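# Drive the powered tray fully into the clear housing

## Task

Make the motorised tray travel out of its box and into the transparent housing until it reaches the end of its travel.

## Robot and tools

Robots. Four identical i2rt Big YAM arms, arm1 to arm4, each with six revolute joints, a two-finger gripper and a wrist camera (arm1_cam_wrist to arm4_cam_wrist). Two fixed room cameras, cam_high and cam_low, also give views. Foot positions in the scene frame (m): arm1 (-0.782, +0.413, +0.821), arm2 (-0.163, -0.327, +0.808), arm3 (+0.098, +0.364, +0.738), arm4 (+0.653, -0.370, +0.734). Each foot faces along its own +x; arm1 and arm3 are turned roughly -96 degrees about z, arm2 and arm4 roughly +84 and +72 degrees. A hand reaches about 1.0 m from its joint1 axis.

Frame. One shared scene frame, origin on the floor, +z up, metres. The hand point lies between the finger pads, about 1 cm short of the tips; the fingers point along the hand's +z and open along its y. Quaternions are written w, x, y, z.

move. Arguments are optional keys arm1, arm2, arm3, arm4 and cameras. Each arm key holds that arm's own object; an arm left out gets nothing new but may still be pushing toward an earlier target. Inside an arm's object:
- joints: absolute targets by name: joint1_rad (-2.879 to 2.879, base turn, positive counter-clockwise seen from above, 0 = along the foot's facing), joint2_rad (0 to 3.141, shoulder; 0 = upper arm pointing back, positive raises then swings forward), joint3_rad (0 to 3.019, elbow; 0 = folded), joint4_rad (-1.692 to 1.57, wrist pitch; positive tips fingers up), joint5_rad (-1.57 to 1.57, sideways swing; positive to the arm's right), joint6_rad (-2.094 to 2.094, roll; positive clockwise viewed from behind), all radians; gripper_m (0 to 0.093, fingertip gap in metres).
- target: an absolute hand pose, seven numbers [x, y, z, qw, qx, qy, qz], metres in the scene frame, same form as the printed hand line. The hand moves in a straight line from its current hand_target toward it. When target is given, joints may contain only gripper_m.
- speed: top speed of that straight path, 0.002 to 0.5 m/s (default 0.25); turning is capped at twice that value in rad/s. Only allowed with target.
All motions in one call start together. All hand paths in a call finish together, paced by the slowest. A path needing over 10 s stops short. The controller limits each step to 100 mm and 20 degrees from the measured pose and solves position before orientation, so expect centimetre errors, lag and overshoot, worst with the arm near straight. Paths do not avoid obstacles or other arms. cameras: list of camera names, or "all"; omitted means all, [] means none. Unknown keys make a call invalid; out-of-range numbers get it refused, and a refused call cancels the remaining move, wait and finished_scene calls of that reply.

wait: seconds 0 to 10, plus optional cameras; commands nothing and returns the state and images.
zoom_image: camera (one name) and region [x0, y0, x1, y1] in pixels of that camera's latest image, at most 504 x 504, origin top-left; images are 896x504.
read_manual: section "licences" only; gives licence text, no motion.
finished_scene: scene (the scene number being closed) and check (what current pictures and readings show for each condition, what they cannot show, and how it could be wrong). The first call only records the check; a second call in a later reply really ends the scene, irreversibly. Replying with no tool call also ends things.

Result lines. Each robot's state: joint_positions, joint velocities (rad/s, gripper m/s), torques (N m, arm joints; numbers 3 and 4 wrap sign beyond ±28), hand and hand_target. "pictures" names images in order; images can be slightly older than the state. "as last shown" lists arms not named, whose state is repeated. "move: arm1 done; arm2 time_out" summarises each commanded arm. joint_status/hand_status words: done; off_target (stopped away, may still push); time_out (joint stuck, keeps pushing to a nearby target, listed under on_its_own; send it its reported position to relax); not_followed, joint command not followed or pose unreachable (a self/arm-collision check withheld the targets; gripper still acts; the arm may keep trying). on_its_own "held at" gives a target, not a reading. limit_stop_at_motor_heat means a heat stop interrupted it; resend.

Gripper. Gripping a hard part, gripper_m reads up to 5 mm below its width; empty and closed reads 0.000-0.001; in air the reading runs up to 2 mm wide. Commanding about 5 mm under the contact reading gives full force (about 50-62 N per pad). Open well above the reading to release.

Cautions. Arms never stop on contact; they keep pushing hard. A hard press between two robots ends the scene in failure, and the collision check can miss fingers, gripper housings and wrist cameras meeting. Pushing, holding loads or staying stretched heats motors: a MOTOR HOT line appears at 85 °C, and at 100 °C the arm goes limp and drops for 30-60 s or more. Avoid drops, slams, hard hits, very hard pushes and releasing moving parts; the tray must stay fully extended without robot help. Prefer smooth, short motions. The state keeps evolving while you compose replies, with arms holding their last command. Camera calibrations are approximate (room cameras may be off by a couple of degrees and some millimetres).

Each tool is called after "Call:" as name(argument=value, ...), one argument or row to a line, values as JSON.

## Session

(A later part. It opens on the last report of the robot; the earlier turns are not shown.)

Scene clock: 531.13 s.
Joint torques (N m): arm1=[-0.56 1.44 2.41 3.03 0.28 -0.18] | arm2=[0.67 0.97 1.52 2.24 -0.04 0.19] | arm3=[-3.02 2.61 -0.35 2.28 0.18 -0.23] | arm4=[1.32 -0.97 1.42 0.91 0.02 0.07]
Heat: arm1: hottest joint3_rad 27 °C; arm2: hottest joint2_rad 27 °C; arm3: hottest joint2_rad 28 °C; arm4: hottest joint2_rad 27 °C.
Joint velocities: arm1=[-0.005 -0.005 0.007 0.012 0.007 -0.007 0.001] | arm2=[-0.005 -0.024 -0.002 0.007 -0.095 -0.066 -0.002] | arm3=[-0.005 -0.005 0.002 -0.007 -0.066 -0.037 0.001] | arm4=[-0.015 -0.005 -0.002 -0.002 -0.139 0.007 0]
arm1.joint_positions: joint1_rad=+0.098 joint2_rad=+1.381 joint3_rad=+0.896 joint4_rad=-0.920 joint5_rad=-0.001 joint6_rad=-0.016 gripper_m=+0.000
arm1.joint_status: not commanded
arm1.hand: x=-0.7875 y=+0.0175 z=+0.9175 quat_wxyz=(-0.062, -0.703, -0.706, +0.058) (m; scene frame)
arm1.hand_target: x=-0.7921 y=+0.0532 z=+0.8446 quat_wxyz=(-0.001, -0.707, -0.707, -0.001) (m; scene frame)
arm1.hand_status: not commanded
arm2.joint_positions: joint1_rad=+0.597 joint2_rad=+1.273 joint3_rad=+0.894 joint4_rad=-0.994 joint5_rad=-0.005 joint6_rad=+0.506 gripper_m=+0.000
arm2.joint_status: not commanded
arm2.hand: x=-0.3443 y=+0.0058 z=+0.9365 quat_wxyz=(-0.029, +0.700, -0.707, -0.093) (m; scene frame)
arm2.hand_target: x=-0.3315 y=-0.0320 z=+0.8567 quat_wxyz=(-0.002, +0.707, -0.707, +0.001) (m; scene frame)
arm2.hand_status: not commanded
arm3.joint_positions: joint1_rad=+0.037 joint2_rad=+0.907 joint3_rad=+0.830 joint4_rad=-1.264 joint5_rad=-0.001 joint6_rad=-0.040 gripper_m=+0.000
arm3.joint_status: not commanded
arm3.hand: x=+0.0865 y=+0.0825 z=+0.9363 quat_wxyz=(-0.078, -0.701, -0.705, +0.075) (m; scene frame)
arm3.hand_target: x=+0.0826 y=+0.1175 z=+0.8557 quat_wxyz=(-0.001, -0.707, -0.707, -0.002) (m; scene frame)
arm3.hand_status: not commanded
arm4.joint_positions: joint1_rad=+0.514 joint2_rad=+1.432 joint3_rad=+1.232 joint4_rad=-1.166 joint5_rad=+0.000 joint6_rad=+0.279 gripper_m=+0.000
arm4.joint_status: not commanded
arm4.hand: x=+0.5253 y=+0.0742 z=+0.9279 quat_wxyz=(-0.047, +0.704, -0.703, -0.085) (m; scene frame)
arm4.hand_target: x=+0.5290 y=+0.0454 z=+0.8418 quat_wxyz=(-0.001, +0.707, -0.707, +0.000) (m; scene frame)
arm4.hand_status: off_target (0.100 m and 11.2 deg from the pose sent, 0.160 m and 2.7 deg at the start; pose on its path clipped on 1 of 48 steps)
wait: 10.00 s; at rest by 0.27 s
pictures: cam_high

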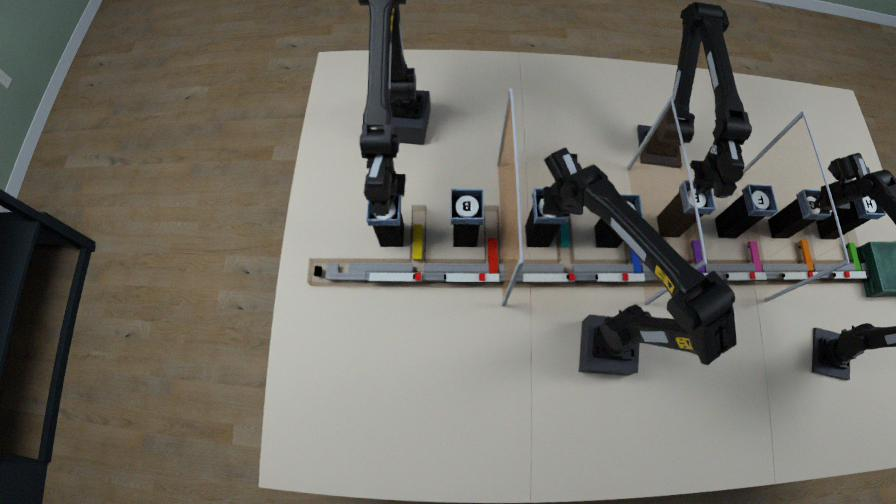

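Call:
wait(
  seconds=10,
  cameras=[],
)

Call:
wait(
  seconds=10,
  cameras=[],
)

Call:
wait(
  seconds=10,
  cameras=[],
)

Call:
wait(
  seconds=10,
  cameras=[],
)

Call:
wait(
  seconds=10,
  cameras=[],
)

Call:
wait(
  seconds=10,
  cameras=["cam_high", "cam_low"],
)

Call:
zoom_image(
  camera="cam_high",
  region=[360, 190, 600, 300],
)

Call:
zoom_image(
  camera="cam_low",
  region=[180, 220, 340, 320],
)

Scene clock: 541.30 s.
Joint torques (N m): arm1=[-0.62 1.61 2.41 3 0.27 -0.18] | arm2=[1.03 0.91 1.55 2.26 -0.03 0.21] | arm3=[-3.08 2.49 -0.34 2.29 0.2 -0.24] | arm4=[1.32 -0.91 1.4 0.91 0.02 0.07]
Heat: arm1: hottest joint3_rad 27 °C; arm2: hottest joint2_rad 27 °C; arm3: hottest joint2_rad 28 °C; arm4: hottest joint2_rad 27 °C.
Joint velocities: arm1=[-0.005 -0.005 -0.002 -0.007 -0.051 0.007 0] | arm2=[-0.015 0.005 -0.007 0.012 -0.051 -0.007 0] | arm3=[-0.005 -0.015 -0.002 -0.002 -0.022 -0.007 -0.001] | arm4=[0.005 0.005 0.002 -0.002 -0.007 0.022 0.001]
arm1.joint_positions: joint1_rad=+0.098 joint2_rad=+1.381 joint3_rad=+0.896 joint4_rad=-0.920 joint5_rad=-0.001 joint6_rad=-0.016 gripper_m=+0.000
arm1.joint_status: not commanded
arm1.hand: x=-0.7875 y=+0.0175 z=+0.9175 quat_wxyz=(-0.062, -0.703, -0.706, +0.058) (m; scene frame)
arm1.hand_target: x=-0.7921 y=+0.0532 z=+0.8446 quat_wxyz=(-0.001, -0.707, -0.707, -0.001) (m; scene frame)
arm1.hand_status: not commanded
arm2.joint_positions: joint1_rad=+0.597 joint2_rad=+1.273 joint3_rad=+0.894 joint4_rad=-0.994 joint5_rad=-0.005 joint6_rad=+0.506 gripper_m=+0.000
arm2.joint_status: not commanded
arm2.hand: x=-0.3443 y=+0.0058 z=+0.9365 quat_wxyz=(-0.029, +0.700, -0.707, -0.093) (m; scene frame)
arm2.hand_target: x=-0.3315 y=-0.0320 z=+0.8567 quat_wxyz=(-0.002, +0.707, -0.707, +0.001) (m; scene frame)
arm2.hand_status: not commanded
arm3.joint_positions: joint1_rad=+0.037 joint2_rad=+0.907 joint3_rad=+0.830 joint4_rad=-1.264 joint5_rad=-0.001 joint6_rad=-0.040 gripper_m=+0.000
arm3.joint_status: not commanded
arm3.hand: x=+0.0865 y=+0.0825 z=+0.9363 quat_wxyz=(-0.078, -0.701, -0.705, +0.075) (m; scene frame)
arm3.hand_target: x=+0.0826 y=+0.1175 z=+0.8557 quat_wxyz=(-0.001, -0.707, -0.707, -0.002) (m; scene frame)
arm3.hand_status: not commanded
arm4.joint_positions: joint1_rad=+0.514 joint2_rad=+1.432 joint3_rad=+1.232 joint4_rad=-1.166 joint5_rad=+0.000 joint6_rad=+0.279 gripper_m=+0.000
arm4.joint_status: not commanded
arm4.hand: x=+0.5253 y=+0.0742 z=+0.9279 quat_wxyz=(-0.047, +0.704, -0.703, -0.085) (m; scene frame)
arm4.hand_target: x=+0.5290 y=+0.0454 z=+0.8418 quat_wxyz=(-0.001, +0.707, -0.707, +0.000) (m; scene frame)
arm4.hand_status: off_target (0.100 m and 11.2 deg from the pose sent, 0.160 m and 2.7 deg at the start; pose on its path clipped on 1 of 48 steps)
wait: 10.00 s; at rest by 0.10 s
pictures: none
No camera images: "cameras" was empty.

Scene clock: 551.30 s.
Joint torques (N m): arm1=[-0.56 1.49 2.44 3.02 0.27 -0.18] | arm2=[1.49 0.44 1.54 2.22 -0.04 0.18] | arm3=[-3.02 2.55 -0.36 2.3 0.2 -0.23] | arm4=[1.32 -0.97 1.42 0.91 0.02 0.07]
Heat: arm1: hottest joint3_rad 27 °C; arm2: hottest joint2_rad 27 °C; arm3: hottest joint2_rad 27 °C; arm4: hottest joint2_rad 27 °C.
Joint velocities: arm1=[0.005 -0.005 0.007 -0.012 -0.037 -0.037 0] | arm2=[-0.005 -0.005 -0.012 -0.017 -0.037 -0.037 -0.001] | arm3=[0.005 0.005 0.007 0.002 0.037 -0.007 0.001] | arm4=[0.005 0.005 -0.002 -0.007 -0.081 0.037 -0.001]
arm1.joint_positions: joint1_rad=+0.098 joint2_rad=+1.381 joint3_rad=+0.896 joint4_rad=-0.920 joint5_rad=-0.001 joint6_rad=-0.016 gripper_m=+0.000
arm1.joint_status: not commanded
arm1.hand: x=-0.7875 y=+0.0175 z=+0.9175 quat_wxyz=(-0.062, -0.703, -0.706, +0.058) (m; scene frame)
arm1.hand_target: x=-0.7921 y=+0.0532 z=+0.8446 quat_wxyz=(-0.001, -0.707, -0.707, -0.001) (m; scene frame)
arm1.hand_status: not commanded
arm2.joint_positions: joint1_rad=+0.597 joint2_rad=+1.273 joint3_rad=+0.894 joint4_rad=-0.994 joint5_rad=-0.005 joint6_rad=+0.506 gripper_m=+0.000
arm2.joint_status: not commanded
arm2.hand: x=-0.3443 y=+0.0058 z=+0.9365 quat_wxyz=(-0.029, +0.700, -0.707, -0.093) (m; scene frame)
arm2.hand_target: x=-0.3315 y=-0.0320 z=+0.8567 quat_wxyz=(-0.002, +0.707, -0.707, +0.001) (m; scene frame)
arm2.hand_status: not commanded
arm3.joint_positions: joint1_rad=+0.037 joint2_rad=+0.907 joint3_rad=+0.830 joint4_rad=-1.264 joint5_rad=-0.001 joint6_rad=-0.040 gripper_m=+0.000
arm3.joint_status: not commanded
arm3.hand: x=+0.0865 y=+0.0825 z=+0.9363 quat_wxyz=(-0.078, -0.701, -0.705, +0.075) (m; scene frame)
arm3.hand_target: x=+0.0826 y=+0.1175 z=+0.8557 quat_wxyz=(-0.001, -0.707, -0.707, -0.002) (m; scene frame)
arm3.hand_status: not commanded
arm4.joint_positions: joint1_rad=+0.514 joint2_rad=+1.432 joint3_rad=+1.232 joint4_rad=-1.166 joint5_rad=+0.000 joint6_rad=+0.279 gripper_m=+0.000
arm4.joint_status: not commanded
arm4.hand: x=+0.5253 y=+0.0742 z=+0.9279 quat_wxyz=(-0.047, +0.704, -0.703, -0.085) (m; scene frame)
arm4.hand_target: x=+0.5290 y=+0.0454 z=+0.8418 quat_wxyz=(-0.001, +0.707, -0.707, +0.000) (m; scene frame)
arm4.hand_status: off_target (0.100 m and 11.2 deg from the pose sent, 0.160 m and 2.7 deg at the start; pose on its path clipped on 1 of 48 steps)
wait: 10.00 s; at rest by 0.27 s
pictures: none
No camera images: "cameras" was empty.

Scene clock: 561.30 s.
Joint torques (N m): arm1=[-0.56 1.26 2.41 3.03 0.27 -0.17] | arm2=[1.44 1.08 1.52 2.24 -0.04 0.19] | arm3=[-3.08 2.43 -0.38 2.25 0.2 -0.24] | arm4=[1.38 -0.91 1.4 0.91 0.02 0.07]
Heat: arm1: hottest joint3_rad 27 °C; arm2: hottest joint2_rad 27 °C; arm3: hottest joint2_rad 27 °C; arm4: hottest joint2_rad 27 °C.
Joint velocities: arm1=[-0.005 0.005 0.012 0.002 0.022 -0.007 -0.002] | arm2=[-0.005 -0.005 -0.022 -0.002 -0.007 0.007 0] | arm3=[0.005 -0.015 0.002 -0.007 0.037 -0.022 0] | arm4=[-0.015 0.005 0.002 -0.017 0.051 0.007 0]
arm1.joint_positions: joint1_rad=+0.098 joint2_rad=+1.381 joint3_rad=+0.896 joint4_rad=-0.920 joint5_rad=-0.001 joint6_rad=-0.016 gripper_m=+0.000
arm1.joint_status: not commanded
arm1.hand: x=-0.7875 y=+0.0175 z=+0.9175 quat_wxyz=(-0.062, -0.703, -0.706, +0.058) (m; scene frame)
arm1.hand_target: x=-0.7921 y=+0.0532 z=+0.8446 quat_wxyz=(-0.001, -0.707, -0.707, -0.001) (m; scene frame)
arm1.hand_status: not commanded
arm2.joint_positions: joint1_rad=+0.597 joint2_rad=+1.273 joint3_rad=+0.894 joint4_rad=-0.994 joint5_rad=-0.005 joint6_rad=+0.506 gripper_m=+0.000
arm2.joint_status: not commanded
arm2.hand: x=-0.3443 y=+0.0058 z=+0.9365 quat_wxyz=(-0.029, +0.700, -0.707, -0.093) (m; scene frame)
arm2.hand_target: x=-0.3315 y=-0.0320 z=+0.8567 quat_wxyz=(-0.002, +0.707, -0.707, +0.001) (m; scene frame)
arm2.hand_status: not commanded
arm3.joint_positions: joint1_rad=+0.037 joint2_rad=+0.907 joint3_rad=+0.830 joint4_rad=-1.264 joint5_rad=-0.001 joint6_rad=-0.040 gripper_m=+0.000
arm3.joint_status: not commanded
arm3.hand: x=+0.0865 y=+0.0825 z=+0.9363 quat_wxyz=(-0.078, -0.701, -0.705, +0.075) (m; scene frame)
arm3.hand_target: x=+0.0826 y=+0.1175 z=+0.8557 quat_wxyz=(-0.001, -0.707, -0.707, -0.002) (m; scene frame)
arm3.hand_status: not commanded
arm4.joint_positions: joint1_rad=+0.514 joint2_rad=+1.432 joint3_rad=+1.232 joint4_rad=-1.166 joint5_rad=+0.000 joint6_rad=+0.279 gripper_m=+0.000
arm4.joint_status: not commanded
arm4.hand: x=+0.5253 y=+0.0742 z=+0.9279 quat_wxyz=(-0.047, +0.704, -0.703, -0.085) (m; scene frame)
arm4.hand_target: x=+0.5290 y=+0.0454 z=+0.8418 quat_wxyz=(-0.001, +0.707, -0.707, +0.000) (m; scene frame)
arm4.hand_status: off_target (0.100 m and 11.2 deg from the pose sent, 0.160 m and 2.7 deg at the start; pose on its path clipped on 1 of 48 steps)
wait: 10.00 s; at rest by 0.27 s
pictures: none
No camera images: "cameras" was empty.

Scene clock: 571.30 s.
Joint torques (N m): arm1=[-0.67 1.32 2.41 3.04 0.27 -0.18] | arm2=[0.97 0.73 1.65 2.14 -0.06 0.17] | arm3=[-3.14 2.55 -0.32 2.3 0.2 -0.23] | arm4=[1.32 -0.91 1.42 0.91 0.02 0.07]
Heat: arm1: hottest joint3_rad 27 °C; arm2: hottest joint2_rad 27 °C; arm3: hottest joint2_rad 27 °C; arm4: hottest joint2_rad 27 °C.
Joint velocities: arm1=[0.015 -0.015 -0.002 -0.012 -0.081 0.022 0] | arm2=[-0.005 -0.005 -0.007 0.002 -0.022 -0.037 -0.001] | arm3=[-0.015 -0.005 -0.007 -0.002 -0.066 0.022 0] | arm4=[-0.005 -0.005 -0.007 -0.002 -0.051 0.081 -0.001]
arm1.joint_positions: joint1_rad=+0.098 joint2_rad=+1.381 joint3_rad=+0.896 joint4_rad=-0.920 joint5_rad=-0.001 joint6_rad=-0.016 gripper_m=+0.000
arm1.joint_status: not commanded
arm1.hand: x=-0.7875 y=+0.0175 z=+0.9175 quat_wxyz=(-0.062, -0.703, -0.706, +0.058) (m; scene frame)
arm1.hand_target: x=-0.7921 y=+0.0532 z=+0.8446 quat_wxyz=(-0.001, -0.707, -0.707, -0.001) (m; scene frame)
arm1.hand_status: not commanded
arm2.joint_positions: joint1_rad=+0.597 joint2_rad=+1.273 joint3_rad=+0.894 joint4_rad=-0.994 joint5_rad=-0.005 joint6_rad=+0.506 gripper_m=+0.000
arm2.joint_status: not commanded
arm2.hand: x=-0.3443 y=+0.0058 z=+0.9365 quat_wxyz=(-0.029, +0.700, -0.707, -0.093) (m; scene frame)
arm2.hand_target: x=-0.3315 y=-0.0320 z=+0.8567 quat_wxyz=(-0.002, +0.707, -0.707, +0.001) (m; scene frame)
arm2.hand_status: not commanded
arm3.joint_positions: joint1_rad=+0.037 joint2_rad=+0.907 joint3_rad=+0.830 joint4_rad=-1.264 joint5_rad=-0.001 joint6_rad=-0.040 gripper_m=+0.000
arm3.joint_status: not commanded
arm3.hand: x=+0.0865 y=+0.0825 z=+0.9363 quat_wxyz=(-0.078, -0.701, -0.705, +0.075) (m; scene frame)
arm3.hand_target: x=+0.0826 y=+0.1175 z=+0.8557 quat_wxyz=(-0.001, -0.707, -0.707, -0.002) (m; scene frame)
arm3.hand_status: not commanded
arm4.joint_positions: joint1_rad=+0.514 joint2_rad=+1.432 joint3_rad=+1.232 joint4_rad=-1.166 joint5_rad=+0.000 joint6_rad=+0.279 gripper_m=+0.000
arm4.joint_status: not commanded
arm4.hand: x=+0.5253 y=+0.0742 z=+0.9279 quat_wxyz=(-0.047, +0.704, -0.703, -0.085) (m; scene frame)
arm4.hand_target: x=+0.5290 y=+0.0454 z=+0.8418 quat_wxyz=(-0.001, +0.707, -0.707, +0.000) (m; scene frame)
arm4.hand_status: off_target (0.100 m and 11.2 deg from the pose sent, 0.160 m and 2.7 deg at the start; pose on its path clipped on 1 of 48 steps)
wait: 10.00 s; at rest by 0.27 s
pictures: none
No camera images: "cameras" was empty.

Scene clock: 581.30 s.
Joint torques (N m): arm1=[-0.73 1.26 2.41 3.04 0.26 -0.17] | arm2=[1.2 0.97 1.43 2.17 -0.04 0.18] | arm3=[-3.08 2.49 -0.38 2.26 0.19 -0.24] | arm4=[1.32 -0.97 1.4 0.91 0.02 0.07]
Heat: arm1: hottest joint3_rad 27 °C; arm2: hottest joint2_rad 27 °C; arm3: hottest joint2_rad 27 °C; arm4: hottest joint2_rad 27 °C.
Joint velocities: arm1=[-0.015 -0.005 -0.007 -0.002 0.007 -0.051 0] | arm2=[0.005 -0.005 0.002 -0.012 -0.022 -0.007 0] | arm3=[-0.005 -0.005 -0.022 -0.002 -0.007 -0.037 0.001] | arm4=[-0.005 -0.005 -0.012 0.012 0.022 0.037 -0.001]
arm1.joint_positions: joint1_rad=+0.098 joint2_rad=+1.381 joint3_rad=+0.896 joint4_rad=-0.920 joint5_rad=-0.001 joint6_rad=-0.016 gripper_m=+0.000
arm1.joint_status: not commanded
arm1.hand: x=-0.7875 y=+0.0175 z=+0.9175 quat_wxyz=(-0.062, -0.703, -0.706, +0.058) (m; scene frame)
arm1.hand_target: x=-0.7921 y=+0.0532 z=+0.8446 quat_wxyz=(-0.001, -0.707, -0.707, -0.001) (m; scene frame)
arm1.hand_status: not commanded
arm2.joint_positions: joint1_rad=+0.597 joint2_rad=+1.273 joint3_rad=+0.894 joint4_rad=-0.994 joint5_rad=-0.005 joint6_rad=+0.506 gripper_m=+0.000
arm2.joint_status: not commanded
arm2.hand: x=-0.3443 y=+0.0058 z=+0.9365 quat_wxyz=(-0.029, +0.700, -0.707, -0.093) (m; scene frame)
arm2.hand_target: x=-0.3315 y=-0.0320 z=+0.8567 quat_wxyz=(-0.002, +0.707, -0.707, +0.001) (m; scene frame)
arm2.hand_status: not commanded
arm3.joint_positions: joint1_rad=+0.037 joint2_rad=+0.907 joint3_rad=+0.830 joint4_rad=-1.264 joint5_rad=-0.001 joint6_rad=-0.040 gripper_m=+0.000
arm3.joint_status: not commanded
arm3.hand: x=+0.0865 y=+0.0825 z=+0.9363 quat_wxyz=(-0.078, -0.701, -0.705, +0.075) (m; scene frame)
arm3.hand_target: x=+0.0826 y=+0.1175 z=+0.8557 quat_wxyz=(-0.001, -0.707, -0.707, -0.002) (m; scene frame)
arm3.hand_status: not commanded
arm4.joint_positions: joint1_rad=+0.514 joint2_rad=+1.432 joint3_rad=+1.232 joint4_rad=-1.166 joint5_rad=+0.000 joint6_rad=+0.279 gripper_m=+0.000
arm4.joint_status: not commanded
arm4.hand: x=+0.5253 y=+0.0742 z=+0.9279 quat_wxyz=(-0.047, +0.704, -0.703, -0.085) (m; scene frame)
arm4.hand_target: x=+0.5290 y=+0.0454 z=+0.8418 quat_wxyz=(-0.001, +0.707, -0.707, +0.000) (m; scene frame)
arm4.hand_status: off_target (0.100 m and 11.2 deg from the pose sent, 0.160 m and 2.7 deg at the start; pose on its path clipped on 1 of 48 steps)
wait: 10.00 s; at rest by 0.27 s
pictures: none
No camera images: "cameras" was empty.

Scene clock: 591.30 s.
Joint torques (N m): arm1=[-0.5 1.49 2.47 3 0.28 -0.17] | arm2=[0.85 0.62 1.52 2.15 -0.05 0.21] | arm3=[-3.14 2.55 -0.38 2.28 0.19 -0.22] | arm4=[1.32 -0.97 1.4 0.92 0.02 0.07]
Heat: arm1: hottest joint3_rad 27 °C; arm2: hottest joint2_rad 27 °C; arm3: hottest joint2_rad 27 °C; arm4: hottest joint2_rad 27 °C.
Joint velocities: arm1=[-0.005 -0.015 -0.012 0.012 0.007 0.051 -0.001] | arm2=[-0.005 -0.015 0.007 -0.002 0.022 -0.007 0] | arm3=[-0.005 -0.015 -0.012 -0.007 -0.007 0.022 -0.001] | arm4=[-0.015 0.005 0.012 0.002 -0.066 0.022 0]
arm1.joint_positions: joint1_rad=+0.098 joint2_rad=+1.381 joint3_rad=+0.896 joint4_rad=-0.920 joint5_rad=-0.001 joint6_rad=-0.016 gripper_m=+0.000
arm1.joint_status: not commanded
arm1.hand: x=-0.7875 y=+0.0175 z=+0.9175 quat_wxyz=(-0.062, -0.703, -0.706, +0.058) (m; scene frame)
arm1.hand_target: x=-0.7921 y=+0.0532 z=+0.8446 quat_wxyz=(-0.001, -0.707, -0.707, -0.001) (m; scene frame)
arm1.hand_status: not commanded
arm2.joint_positions: joint1_rad=+0.597 joint2_rad=+1.273 joint3_rad=+0.894 joint4_rad=-0.994 joint5_rad=-0.005 joint6_rad=+0.506 gripper_m=+0.000
arm2.joint_status: not commanded
arm2.hand: x=-0.3443 y=+0.0058 z=+0.9365 quat_wxyz=(-0.029, +0.700, -0.707, -0.093) (m; scene frame)
arm2.hand_target: x=-0.3315 y=-0.0320 z=+0.8567 quat_wxyz=(-0.002, +0.707, -0.707, +0.001) (m; scene frame)
arm2.hand_status: not commanded
arm3.joint_positions: joint1_rad=+0.037 joint2_rad=+0.907 joint3_rad=+0.830 joint4_rad=-1.264 joint5_rad=-0.001 joint6_rad=-0.040 gripper_m=+0.000
arm3.joint_status: not commanded
arm3.hand: x=+0.0865 y=+0.0825 z=+0.9363 quat_wxyz=(-0.078, -0.701, -0.705, +0.075) (m; scene frame)
arm3.hand_target: x=+0.0826 y=+0.1175 z=+0.8557 quat_wxyz=(-0.001, -0.707, -0.707, -0.002) (m; scene frame)
arm3.hand_status: not commanded
arm4.joint_positions: joint1_rad=+0.514 joint2_rad=+1.432 joint3_rad=+1.232 joint4_rad=-1.166 joint5_rad=+0.000 joint6_rad=+0.279 gripper_m=+0.000
arm4.joint_status: not commanded
arm4.hand: x=+0.5253 y=+0.0742 z=+0.9279 quat_wxyz=(-0.047, +0.704, -0.703, -0.085) (m; scene frame)
arm4.hand_target: x=+0.5290 y=+0.0454 z=+0.8418 quat_wxyz=(-0.001, +0.707, -0.707, +0.000) (m; scene frame)
arm4.hand_status: off_target (0.100 m and 11.2 deg from the pose sent, 0.160 m and 2.7 deg at the start; pose on its path clipped on 1 of 48 steps)
wait: 10.00 s; at rest by 0.27 s
pictures: cam_high, cam_low

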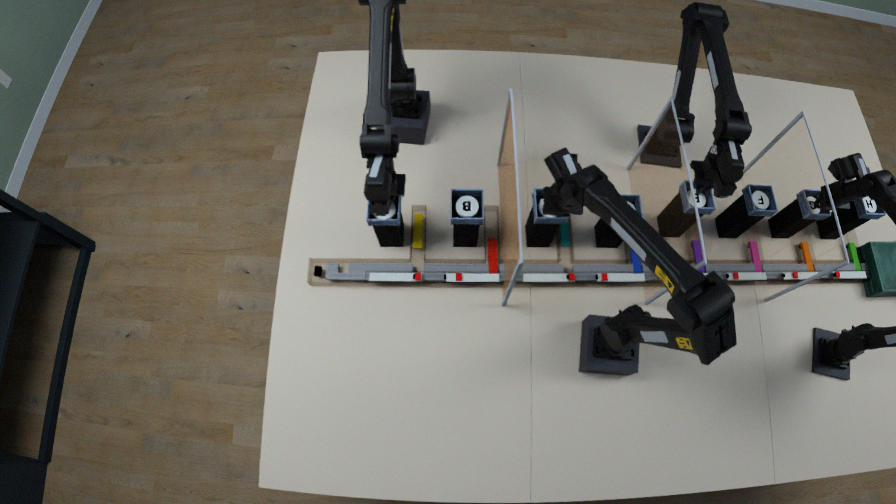

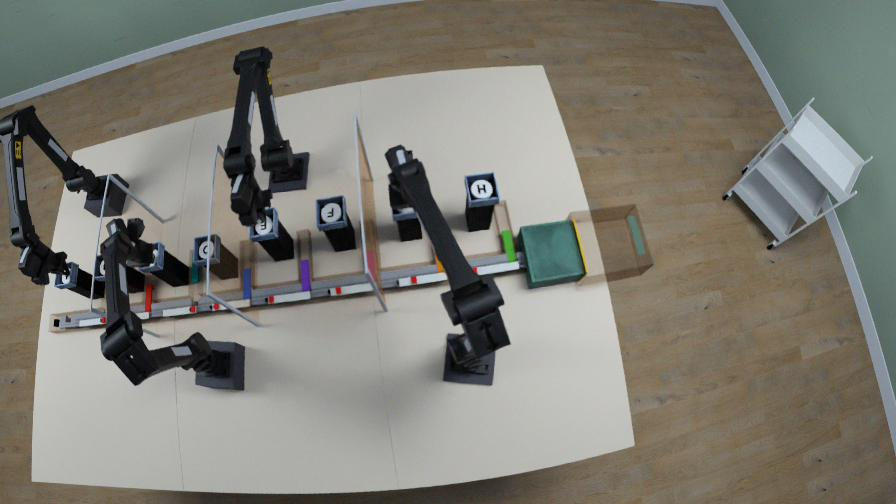

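Scaled by 2.100 from the camera's 896x504 image, which has a finer 1280x720 frame.

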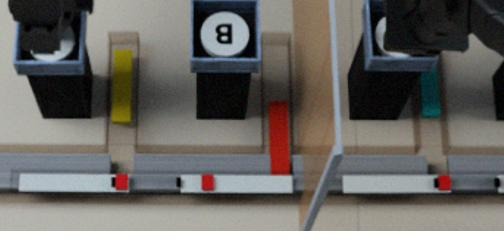

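Scaled by 3.150 from the camera's 896x504 image, which has a finer 1280x720 frame.

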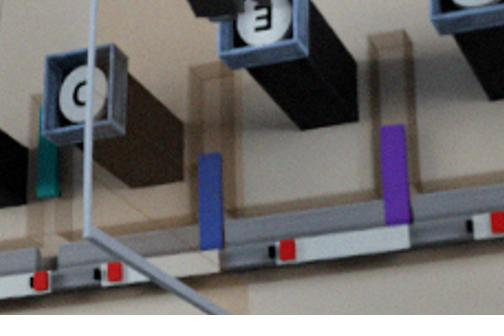

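Call:
wait(
  seconds=10,
  cameras=["cam_low"],
)

Call:
zoom_image(
  camera="cam_low",
  region=[180, 220, 340, 320],
)

Call:
wait(
  seconds=6,
  cameras=["cam_low"],
)

Call:
zoom_image(
  camera="cam_low",
  region=[180, 220, 340, 320],
)

Scene clock: 601.50 s.
Joint torques (N m): arm1=[-0.62 1.32 2.4 3.03 0.28 -0.17] | arm2=[1.44 0.73 1.54 2.26 -0.03 0.21] | arm3=[-3.25 2.43 -0.35 2.3 0.19 -0.24] | arm4=[1.32 -0.97 1.4 0.91 0.02 0.07]
Heat: arm1: hottest joint3_rad 27 °C; arm2: hottest joint2_rad 27 °C; arm3: hottest joint2_rad 27 °C; arm4: hottest joint2_rad 27 °C.
Joint velocities: arm1=[0.005 0.005 0.002 0.007 -0.051 -0.007 -0.001] | arm2=[-0.015 -0.005 0.007 -0.012 -0.051 -0.081 0] | arm3=[-0.005 -0.015 0.002 0.012 0.037 0.022 -0.001] | arm4=[-0.005 0.015 0.002 -0.007 -0.037 0.022 -0.001]
arm1.joint_positions: joint1_rad=+0.098 joint2_rad=+1.381 joint3_rad=+0.896 joint4_rad=-0.920 joint5_rad=-0.001 joint6_rad=-0.016 gripper_m=+0.000
arm1.joint_status: not commanded
arm1.hand: x=-0.7875 y=+0.0175 z=+0.9175 quat_wxyz=(-0.062, -0.703, -0.706, +0.058) (m; scene frame)
arm1.hand_target: x=-0.7921 y=+0.0532 z=+0.8446 quat_wxyz=(-0.001, -0.707, -0.707, -0.001) (m; scene frame)
arm1.hand_status: not commanded
arm2.joint_positions: joint1_rad=+0.597 joint2_rad=+1.273 joint3_rad=+0.894 joint4_rad=-0.994 joint5_rad=-0.005 joint6_rad=+0.506 gripper_m=+0.000
arm2.joint_status: not commanded
arm2.hand: x=-0.3443 y=+0.0058 z=+0.9365 quat_wxyz=(-0.029, +0.700, -0.707, -0.093) (m; scene frame)
arm2.hand_target: x=-0.3315 y=-0.0320 z=+0.8567 quat_wxyz=(-0.002, +0.707, -0.707, +0.001) (m; scene frame)
arm2.hand_status: not commanded
arm3.joint_positions: joint1_rad=+0.037 joint2_rad=+0.907 joint3_rad=+0.830 joint4_rad=-1.264 joint5_rad=-0.001 joint6_rad=-0.040 gripper_m=+0.000
arm3.joint_status: not commanded
arm3.hand: x=+0.0865 y=+0.0825 z=+0.9363 quat_wxyz=(-0.078, -0.701, -0.705, +0.075) (m; scene frame)
arm3.hand_target: x=+0.0826 y=+0.1175 z=+0.8557 quat_wxyz=(-0.001, -0.707, -0.707, -0.002) (m; scene frame)
arm3.hand_status: not commanded
arm4.joint_positions: joint1_rad=+0.514 joint2_rad=+1.432 joint3_rad=+1.232 joint4_rad=-1.166 joint5_rad=+0.000 joint6_rad=+0.279 gripper_m=+0.000
arm4.joint_status: not commanded
arm4.hand: x=+0.5253 y=+0.0742 z=+0.9279 quat_wxyz=(-0.047, +0.704, -0.703, -0.085) (m; scene frame)
arm4.hand_target: x=+0.5290 y=+0.0454 z=+0.8418 quat_wxyz=(-0.001, +0.707, -0.707, +0.000) (m; scene frame)
arm4.hand_status: off_target (0.100 m and 11.2 deg from the pose sent, 0.160 m and 2.7 deg at the start; pose on its path clipped on 1 of 48 steps)
wait: 10.00 s; at rest by 0.07 s
pictures: cam_low

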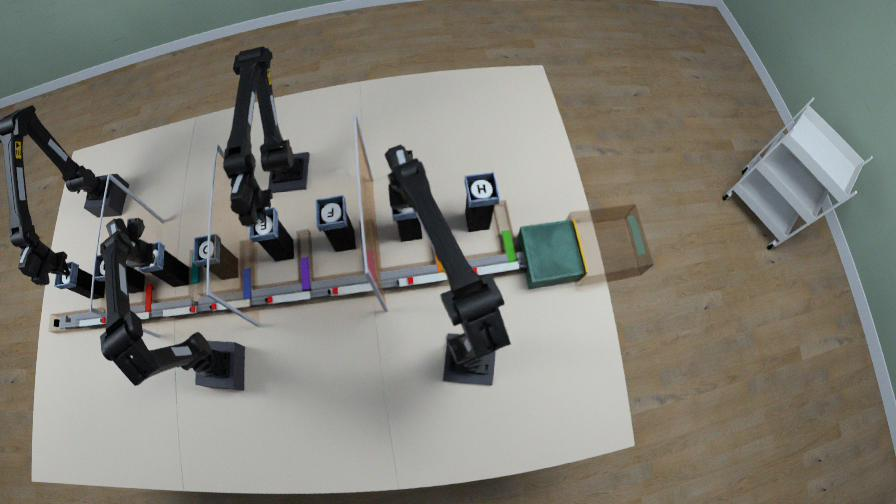

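Scaled by 3.150 from the camera's 896x504 image, which has a finer 1280x720 frame.

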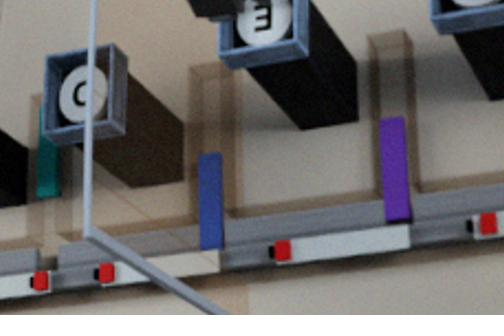

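Scene clock: 607.50 s.
Joint torques (N m): arm1=[-0.62 1.38 2.47 3.06 0.27 -0.18] | arm2=[0.91 0.44 1.57 2.14 -0.04 0.23] | arm3=[-3.08 2.43 -0.36 2.29 0.2 -0.23] | arm4=[1.38 -0.91 1.4 0.91 0.02 0.07]
Heat: arm1: hottest joint3_rad 27 °C; arm2: hottest joint2_rad 27 °C; arm3: hottest joint2_rad 27 °C; arm4: hottest joint2_rad 27 °C.
Joint velocities: arm1=[0.005 -0.015 -0.012 0.007 -0.007 0.051 0] | arm2=[0.005 -0.024 -0.002 -0.002 0.007 -0.022 0] | arm3=[0.005 -0.015 -0.002 -0.012 -0.095 0.007 0] | arm4=[-0.015 -0.015 -0.017 0.012 -0.022 -0.066 -0.001]
arm1.joint_positions: joint1_rad=+0.098 joint2_rad=+1.381 joint3_rad=+0.896 joint4_rad=-0.920 joint5_rad=-0.001 joint6_rad=-0.016 gripper_m=+0.000
arm1.joint_status: not commanded
arm1.hand: x=-0.7875 y=+0.0175 z=+0.9175 quat_wxyz=(-0.062, -0.703, -0.706, +0.058) (m; scene frame)
arm1.hand_target: x=-0.7921 y=+0.0532 z=+0.8446 quat_wxyz=(-0.001, -0.707, -0.707, -0.001) (m; scene frame)
arm1.hand_status: not commanded
arm2.joint_positions: joint1_rad=+0.597 joint2_rad=+1.273 joint3_rad=+0.894 joint4_rad=-0.994 joint5_rad=-0.005 joint6_rad=+0.506 gripper_m=+0.000
arm2.joint_status: not commanded
arm2.hand: x=-0.3443 y=+0.0058 z=+0.9365 quat_wxyz=(-0.029, +0.700, -0.707, -0.093) (m; scene frame)
arm2.hand_target: x=-0.3315 y=-0.0320 z=+0.8567 quat_wxyz=(-0.002, +0.707, -0.707, +0.001) (m; scene frame)
arm2.hand_status: not commanded
arm3.joint_positions: joint1_rad=+0.037 joint2_rad=+0.907 joint3_rad=+0.830 joint4_rad=-1.264 joint5_rad=-0.001 joint6_rad=-0.040 gripper_m=+0.000
arm3.joint_status: not commanded
arm3.hand: x=+0.0865 y=+0.0825 z=+0.9363 quat_wxyz=(-0.078, -0.701, -0.705, +0.075) (m; scene frame)
arm3.hand_target: x=+0.0826 y=+0.1175 z=+0.8557 quat_wxyz=(-0.001, -0.707, -0.707, -0.002) (m; scene frame)
arm3.hand_status: not commanded
arm4.joint_positions: joint1_rad=+0.514 joint2_rad=+1.432 joint3_rad=+1.232 joint4_rad=-1.166 joint5_rad=+0.000 joint6_rad=+0.279 gripper_m=+0.000
arm4.joint_status: not commanded
arm4.hand: x=+0.5253 y=+0.0742 z=+0.9279 quat_wxyz=(-0.047, +0.704, -0.703, -0.085) (m; scene frame)
arm4.hand_target: x=+0.5290 y=+0.0454 z=+0.8418 quat_wxyz=(-0.001, +0.707, -0.707, +0.000) (m; scene frame)
arm4.hand_status: off_target (0.100 m and 11.2 deg from the pose sent, 0.160 m and 2.7 deg at the start; pose on its path clipped on 1 of 48 steps)
wait: 6.00 s; at rest by 0.27 s
pictures: cam_low

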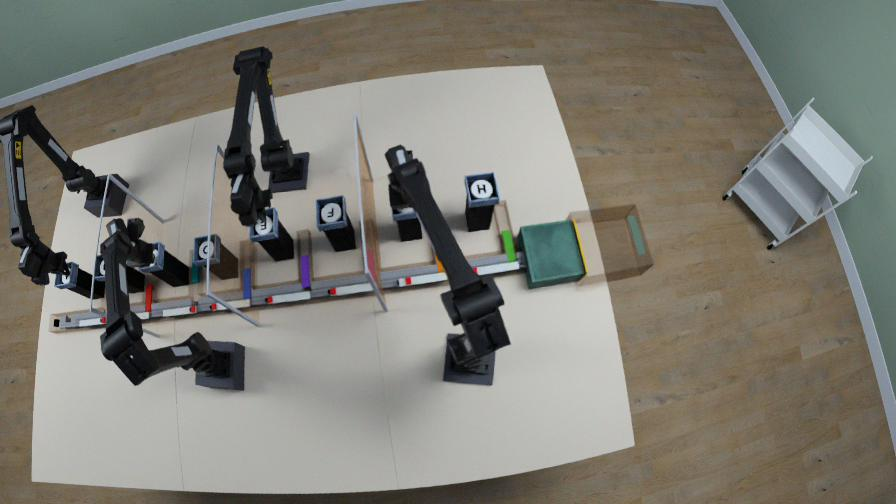

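Scaled by 3.150 from the camera's 896x504 image, which has a finer 1280x720 frame.

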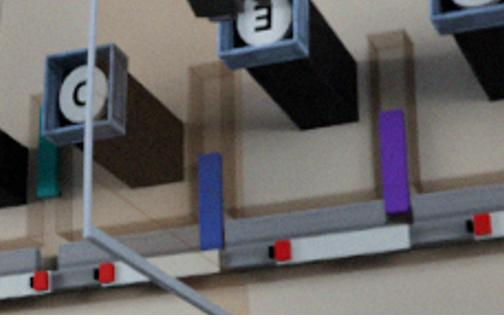

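Call:
wait(
  seconds=10,
  cameras=[],
)

Call:
wait(
  seconds=10,
  cameras=["cam_high"],
)

Call:
zoom_image(
  camera="cam_high",
  region=[720, 210, 896, 290],
)

Call:
zoom_image(
  camera="cam_high",
  region=[360, 190, 600, 300],
)

Scene clock: 617.70 s.
Joint torques (N m): arm1=[-0.62 1.44 2.44 3.02 0.26 -0.17] | arm2=[1.03 0.32 1.5 2.26 -0.05 0.19] | arm3=[-3.14 2.43 -0.35 2.29 0.19 -0.23] | arm4=[1.32 -0.97 1.42 0.91 0.02 0.07]
Heat: arm1: hottest joint3_rad 27 °C; arm2: hottest joint2_rad 27 °C; arm3: hottest joint2_rad 27 °C; arm4: hottest joint2_rad 27 °C.
Joint velocities: arm1=[-0.024 -0.005 -0.007 0.007 0.022 -0.037 -0.001] | arm2=[-0.005 0.005 -0.007 0.002 -0.095 0.022 0.001] | arm3=[-0.015 -0.015 0.002 -0.007 0.022 0.037 0] | arm4=[-0.005 -0.005 -0.007 -0.002 -0.022 0.007 0]
arm1.joint_positions: joint1_rad=+0.098 joint2_rad=+1.381 joint3_rad=+0.896 joint4_rad=-0.920 joint5_rad=-0.001 joint6_rad=-0.016 gripper_m=+0.000
arm1.joint_status: not commanded
arm1.hand: x=-0.7875 y=+0.0175 z=+0.9175 quat_wxyz=(-0.062, -0.703, -0.706, +0.058) (m; scene frame)
arm1.hand_target: x=-0.7921 y=+0.0532 z=+0.8446 quat_wxyz=(-0.001, -0.707, -0.707, -0.001) (m; scene frame)
arm1.hand_status: not commanded
arm2.joint_positions: joint1_rad=+0.597 joint2_rad=+1.273 joint3_rad=+0.894 joint4_rad=-0.994 joint5_rad=-0.005 joint6_rad=+0.506 gripper_m=+0.000
arm2.joint_status: not commanded
arm2.hand: x=-0.3443 y=+0.0058 z=+0.9365 quat_wxyz=(-0.029, +0.700, -0.707, -0.093) (m; scene frame)
arm2.hand_target: x=-0.3315 y=-0.0320 z=+0.8567 quat_wxyz=(-0.002, +0.707, -0.707, +0.001) (m; scene frame)
arm2.hand_status: not commanded
arm3.joint_positions: joint1_rad=+0.037 joint2_rad=+0.907 joint3_rad=+0.830 joint4_rad=-1.264 joint5_rad=-0.001 joint6_rad=-0.040 gripper_m=+0.000
arm3.joint_status: not commanded
arm3.hand: x=+0.0865 y=+0.0825 z=+0.9363 quat_wxyz=(-0.078, -0.701, -0.705, +0.075) (m; scene frame)
arm3.hand_target: x=+0.0826 y=+0.1175 z=+0.8557 quat_wxyz=(-0.001, -0.707, -0.707, -0.002) (m; scene frame)
arm3.hand_status: not commanded
arm4.joint_positions: joint1_rad=+0.514 joint2_rad=+1.432 joint3_rad=+1.232 joint4_rad=-1.166 joint5_rad=+0.000 joint6_rad=+0.279 gripper_m=+0.000
arm4.joint_status: not commanded
arm4.hand: x=+0.5253 y=+0.0742 z=+0.9279 quat_wxyz=(-0.047, +0.704, -0.703, -0.085) (m; scene frame)
arm4.hand_target: x=+0.5290 y=+0.0454 z=+0.8418 quat_wxyz=(-0.001, +0.707, -0.707, +0.000) (m; scene frame)
arm4.hand_status: off_target (0.100 m and 11.2 deg from the pose sent, 0.160 m and 2.7 deg at the start; pose on its path clipped on 1 of 48 steps)
wait: 10.00 s; at rest by 0.07 s
pictures: none
No camera images: "cameras" was empty.

Scene clock: 627.70 s.
Joint torques (N m): arm1=[-0.62 1.61 2.41 3.04 0.27 -0.17] | arm2=[1.38 0.85 1.51 2.15 -0.05 0.2] | arm3=[-3.08 2.55 -0.35 2.26 0.19 -0.23] | arm4=[1.32 -0.91 1.4 0.91 0.02 0.06]
Heat: arm1: hottest joint3_rad 27 °C; arm2: hottest joint2_rad 27 °C; arm3: hottest joint2_rad 27 °C; arm4: hottest joint2_rad 27 °C.
Joint velocities: arm1=[-0.005 0.005 -0.002 0.017 -0.007 -0.022 -0.001] | arm2=[-0.015 -0.005 -0.002 -0.017 -0.007 0.007 0] | arm3=[-0.005 -0.005 -0.002 -0.007 0.037 -0.037 0] | arm4=[-0.005 -0.015 0.007 -0.002 0.022 0.007 0]
arm1.joint_positions: joint1_rad=+0.098 joint2_rad=+1.381 joint3_rad=+0.896 joint4_rad=-0.920 joint5_rad=-0.001 joint6_rad=-0.016 gripper_m=+0.000
arm1.joint_status: not commanded
arm1.hand: x=-0.7875 y=+0.0175 z=+0.9175 quat_wxyz=(-0.062, -0.703, -0.706, +0.058) (m; scene frame)
arm1.hand_target: x=-0.7921 y=+0.0532 z=+0.8446 quat_wxyz=(-0.001, -0.707, -0.707, -0.001) (m; scene frame)
arm1.hand_status: not commanded
arm2.joint_positions: joint1_rad=+0.597 joint2_rad=+1.273 joint3_rad=+0.894 joint4_rad=-0.994 joint5_rad=-0.005 joint6_rad=+0.506 gripper_m=+0.000
arm2.joint_status: not commanded
arm2.hand: x=-0.3443 y=+0.0058 z=+0.9365 quat_wxyz=(-0.029, +0.700, -0.707, -0.093) (m; scene frame)
arm2.hand_target: x=-0.3315 y=-0.0320 z=+0.8567 quat_wxyz=(-0.002, +0.707, -0.707, +0.001) (m; scene frame)
arm2.hand_status: not commanded
arm3.joint_positions: joint1_rad=+0.037 joint2_rad=+0.907 joint3_rad=+0.830 joint4_rad=-1.264 joint5_rad=-0.001 joint6_rad=-0.040 gripper_m=+0.000
arm3.joint_status: not commanded
arm3.hand: x=+0.0865 y=+0.0825 z=+0.9363 quat_wxyz=(-0.078, -0.701, -0.705, +0.075) (m; scene frame)
arm3.hand_target: x=+0.0826 y=+0.1175 z=+0.8557 quat_wxyz=(-0.001, -0.707, -0.707, -0.002) (m; scene frame)
arm3.hand_status: not commanded
arm4.joint_positions: joint1_rad=+0.514 joint2_rad=+1.432 joint3_rad=+1.232 joint4_rad=-1.166 joint5_rad=+0.000 joint6_rad=+0.279 gripper_m=+0.000
arm4.joint_status: not commanded
arm4.hand: x=+0.5253 y=+0.0742 z=+0.9279 quat_wxyz=(-0.047, +0.704, -0.703, -0.085) (m; scene frame)
arm4.hand_target: x=+0.5290 y=+0.0454 z=+0.8418 quat_wxyz=(-0.001, +0.707, -0.707, +0.000) (m; scene frame)
arm4.hand_status: off_target (0.100 m and 11.2 deg from the pose sent, 0.160 m and 2.7 deg at the start; pose on its path clipped on 1 of 48 steps)
wait: 10.00 s; at rest by 0.27 s
pictures: cam_high

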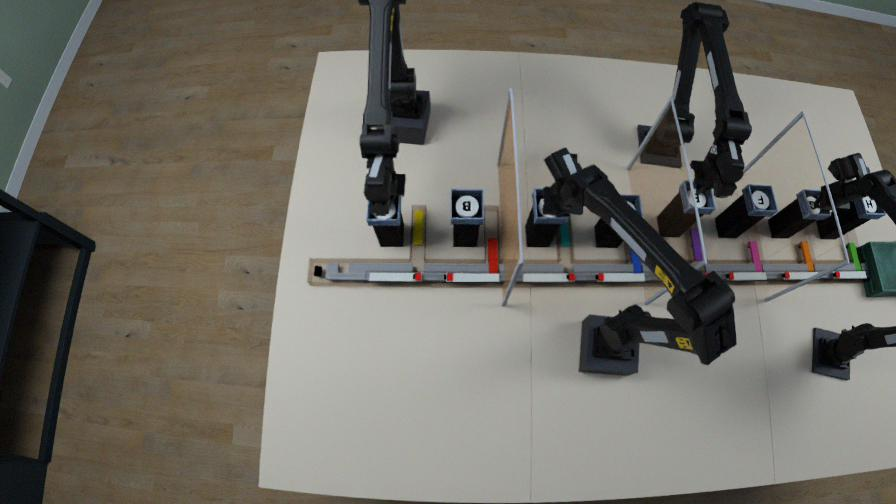

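Scaled by 2.864 from the camera's 896x504 image, which has a finer 1280x720 frame.

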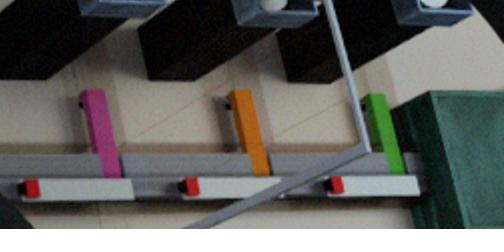

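Scaled by 2.100 from the camera's 896x504 image, which has a finer 1280x720 frame.

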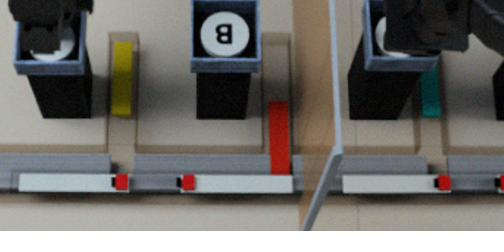

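Call:
wait(
  seconds=10,
  cameras=[],
)

Call:
wait(
  seconds=10,
  cameras=["cam_high"],
)

Call:
zoom_image(
  camera="cam_high",
  region=[720, 210, 896, 290],
)

Call:
zoom_image(
  camera="cam_high",
  region=[360, 190, 600, 300],
)

Scene clock: 637.87 s.
Joint torques (N m): arm1=[-0.44 1.38 2.39 3 0.26 -0.17] | arm2=[1.08 0.97 1.68 2.18 -0.05 0.19] | arm3=[-3.08 2.49 -0.31 2.25 0.2 -0.23] | arm4=[1.32 -0.91 1.42 0.92 0.02 0.07]
Heat: arm1: hottest joint3_rad 27 °C; arm2: hottest joint2_rad 27 °C; arm3: hottest joint2_rad 27 °C; arm4: hottest joint2_rad 27 °C.
Joint velocities: arm1=[-0.015 -0.005 -0.022 0.022 0.066 -0.022 0] | arm2=[-0.005 -0.005 -0.002 -0.007 -0.007 0.022 -0.001] | arm3=[-0.015 -0.005 -0.017 0.002 -0.051 -0.081 0] | arm4=[-0.015 -0.005 -0.002 -0.002 0.081 -0.037 0]
arm1.joint_positions: joint1_rad=+0.098 joint2_rad=+1.381 joint3_rad=+0.896 joint4_rad=-0.920 joint5_rad=-0.001 joint6_rad=-0.016 gripper_m=+0.000
arm1.joint_status: not commanded
arm1.hand: x=-0.7875 y=+0.0175 z=+0.9175 quat_wxyz=(-0.062, -0.703, -0.706, +0.058) (m; scene frame)
arm1.hand_target: x=-0.7921 y=+0.0532 z=+0.8446 quat_wxyz=(-0.001, -0.707, -0.707, -0.001) (m; scene frame)
arm1.hand_status: not commanded
arm2.joint_positions: joint1_rad=+0.597 joint2_rad=+1.273 joint3_rad=+0.894 joint4_rad=-0.994 joint5_rad=-0.005 joint6_rad=+0.506 gripper_m=+0.000
arm2.joint_status: not commanded
arm2.hand: x=-0.3443 y=+0.0058 z=+0.9365 quat_wxyz=(-0.029, +0.700, -0.707, -0.093) (m; scene frame)
arm2.hand_target: x=-0.3315 y=-0.0320 z=+0.8567 quat_wxyz=(-0.002, +0.707, -0.707, +0.001) (m; scene frame)
arm2.hand_status: not commanded
arm3.joint_positions: joint1_rad=+0.037 joint2_rad=+0.907 joint3_rad=+0.830 joint4_rad=-1.264 joint5_rad=-0.001 joint6_rad=-0.040 gripper_m=+0.000
arm3.joint_status: not commanded
arm3.hand: x=+0.0865 y=+0.0825 z=+0.9363 quat_wxyz=(-0.078, -0.701, -0.705, +0.075) (m; scene frame)
arm3.hand_target: x=+0.0826 y=+0.1175 z=+0.8557 quat_wxyz=(-0.001, -0.707, -0.707, -0.002) (m; scene frame)
arm3.hand_status: not commanded
arm4.joint_positions: joint1_rad=+0.514 joint2_rad=+1.432 joint3_rad=+1.232 joint4_rad=-1.166 joint5_rad=+0.000 joint6_rad=+0.279 gripper_m=+0.000
arm4.joint_status: not commanded
arm4.hand: x=+0.5253 y=+0.0742 z=+0.9279 quat_wxyz=(-0.047, +0.704, -0.703, -0.085) (m; scene frame)
arm4.hand_target: x=+0.5290 y=+0.0454 z=+0.8418 quat_wxyz=(-0.001, +0.707, -0.707, +0.000) (m; scene frame)
arm4.hand_status: off_target (0.100 m and 11.2 deg from the pose sent, 0.160 m and 2.7 deg at the start; pose on its path clipped on 1 of 48 steps)
wait: 10.00 s; at rest by 0.10 s
pictures: none
No camera images: "cameras" was empty.

Scene clock: 647.87 s.
Joint torques (N m): arm1=[-0.79 1.38 2.43 3.04 0.27 -0.18] | arm2=[1.08 0.97 1.59 2.22 -0.05 0.21] | arm3=[-3.02 2.67 -0.35 2.29 0.2 -0.23] | arm4=[1.32 -0.91 1.4 0.92 0.02 0.07]
Heat: arm1: hottest joint3_rad 27 °C; arm2: hottest joint2_rad 27 °C; arm3: hottest joint2_rad 27 °C; arm4: hottest joint2_rad 27 °C.
Joint velocities: arm1=[0.005 0.015 -0.007 -0.017 0.037 0.022 0.001] | arm2=[-0.005 -0.005 0.007 0.017 -0.037 -0.007 0.001] | arm3=[-0.005 -0.015 -0.007 -0.007 0.081 -0.037 -0.001] | arm4=[-0.005 -0.015 0.002 0.007 0.051 0.007 0]
arm1.joint_positions: joint1_rad=+0.098 joint2_rad=+1.381 joint3_rad=+0.896 joint4_rad=-0.920 joint5_rad=-0.001 joint6_rad=-0.016 gripper_m=+0.000
arm1.joint_status: not commanded
arm1.hand: x=-0.7875 y=+0.0175 z=+0.9175 quat_wxyz=(-0.062, -0.703, -0.706, +0.058) (m; scene frame)
arm1.hand_target: x=-0.7921 y=+0.0532 z=+0.8446 quat_wxyz=(-0.001, -0.707, -0.707, -0.001) (m; scene frame)
arm1.hand_status: not commanded
arm2.joint_positions: joint1_rad=+0.597 joint2_rad=+1.273 joint3_rad=+0.894 joint4_rad=-0.994 joint5_rad=-0.005 joint6_rad=+0.506 gripper_m=+0.000
arm2.joint_status: not commanded
arm2.hand: x=-0.3443 y=+0.0058 z=+0.9365 quat_wxyz=(-0.029, +0.700, -0.707, -0.093) (m; scene frame)
arm2.hand_target: x=-0.3315 y=-0.0320 z=+0.8567 quat_wxyz=(-0.002, +0.707, -0.707, +0.001) (m; scene frame)
arm2.hand_status: not commanded
arm3.joint_positions: joint1_rad=+0.037 joint2_rad=+0.907 joint3_rad=+0.830 joint4_rad=-1.264 joint5_rad=-0.001 joint6_rad=-0.040 gripper_m=+0.000
arm3.joint_status: not commanded
arm3.hand: x=+0.0865 y=+0.0825 z=+0.9363 quat_wxyz=(-0.078, -0.701, -0.705, +0.075) (m; scene frame)
arm3.hand_target: x=+0.0826 y=+0.1175 z=+0.8557 quat_wxyz=(-0.001, -0.707, -0.707, -0.002) (m; scene frame)
arm3.hand_status: not commanded
arm4.joint_positions: joint1_rad=+0.514 joint2_rad=+1.432 joint3_rad=+1.232 joint4_rad=-1.166 joint5_rad=+0.000 joint6_rad=+0.279 gripper_m=+0.000
arm4.joint_status: not commanded
arm4.hand: x=+0.5253 y=+0.0742 z=+0.9279 quat_wxyz=(-0.047, +0.704, -0.703, -0.085) (m; scene frame)
arm4.hand_target: x=+0.5290 y=+0.0454 z=+0.8418 quat_wxyz=(-0.001, +0.707, -0.707, +0.000) (m; scene frame)
arm4.hand_status: off_target (0.100 m and 11.2 deg from the pose sent, 0.160 m and 2.7 deg at the start; pose on its path clipped on 1 of 48 steps)
wait: 10.00 s; at rest by 0.27 s
pictures: cam_high

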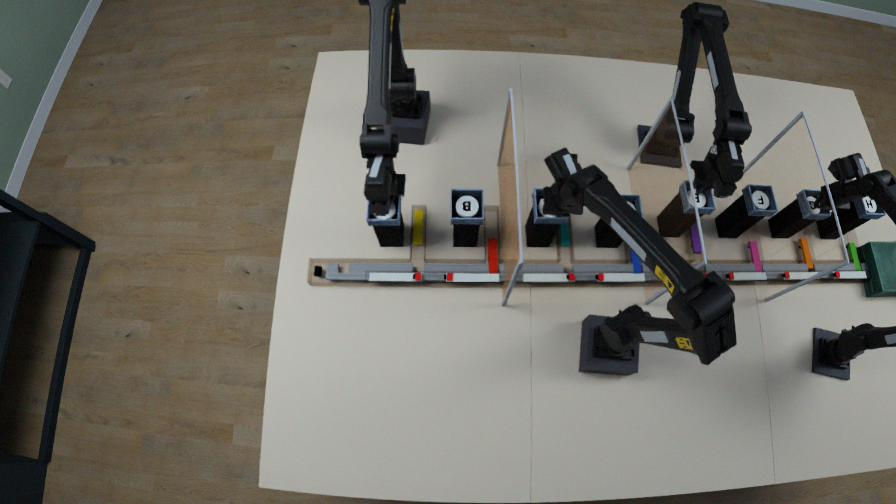

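Scaled by 2.864 from the camera's 896x504 image, which has a finer 1280x720 frame.

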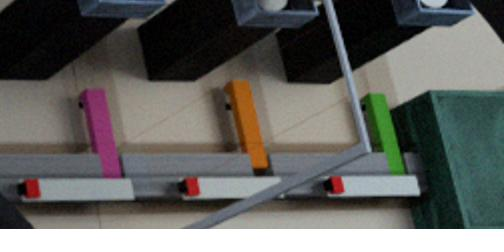

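Scaled by 2.100 from the camera's 896x504 image, which has a finer 1280x720 frame.

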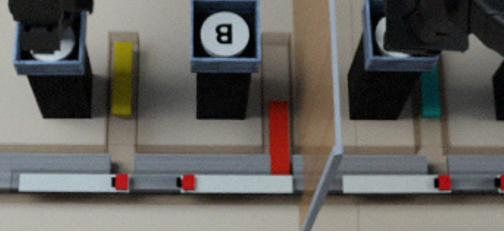

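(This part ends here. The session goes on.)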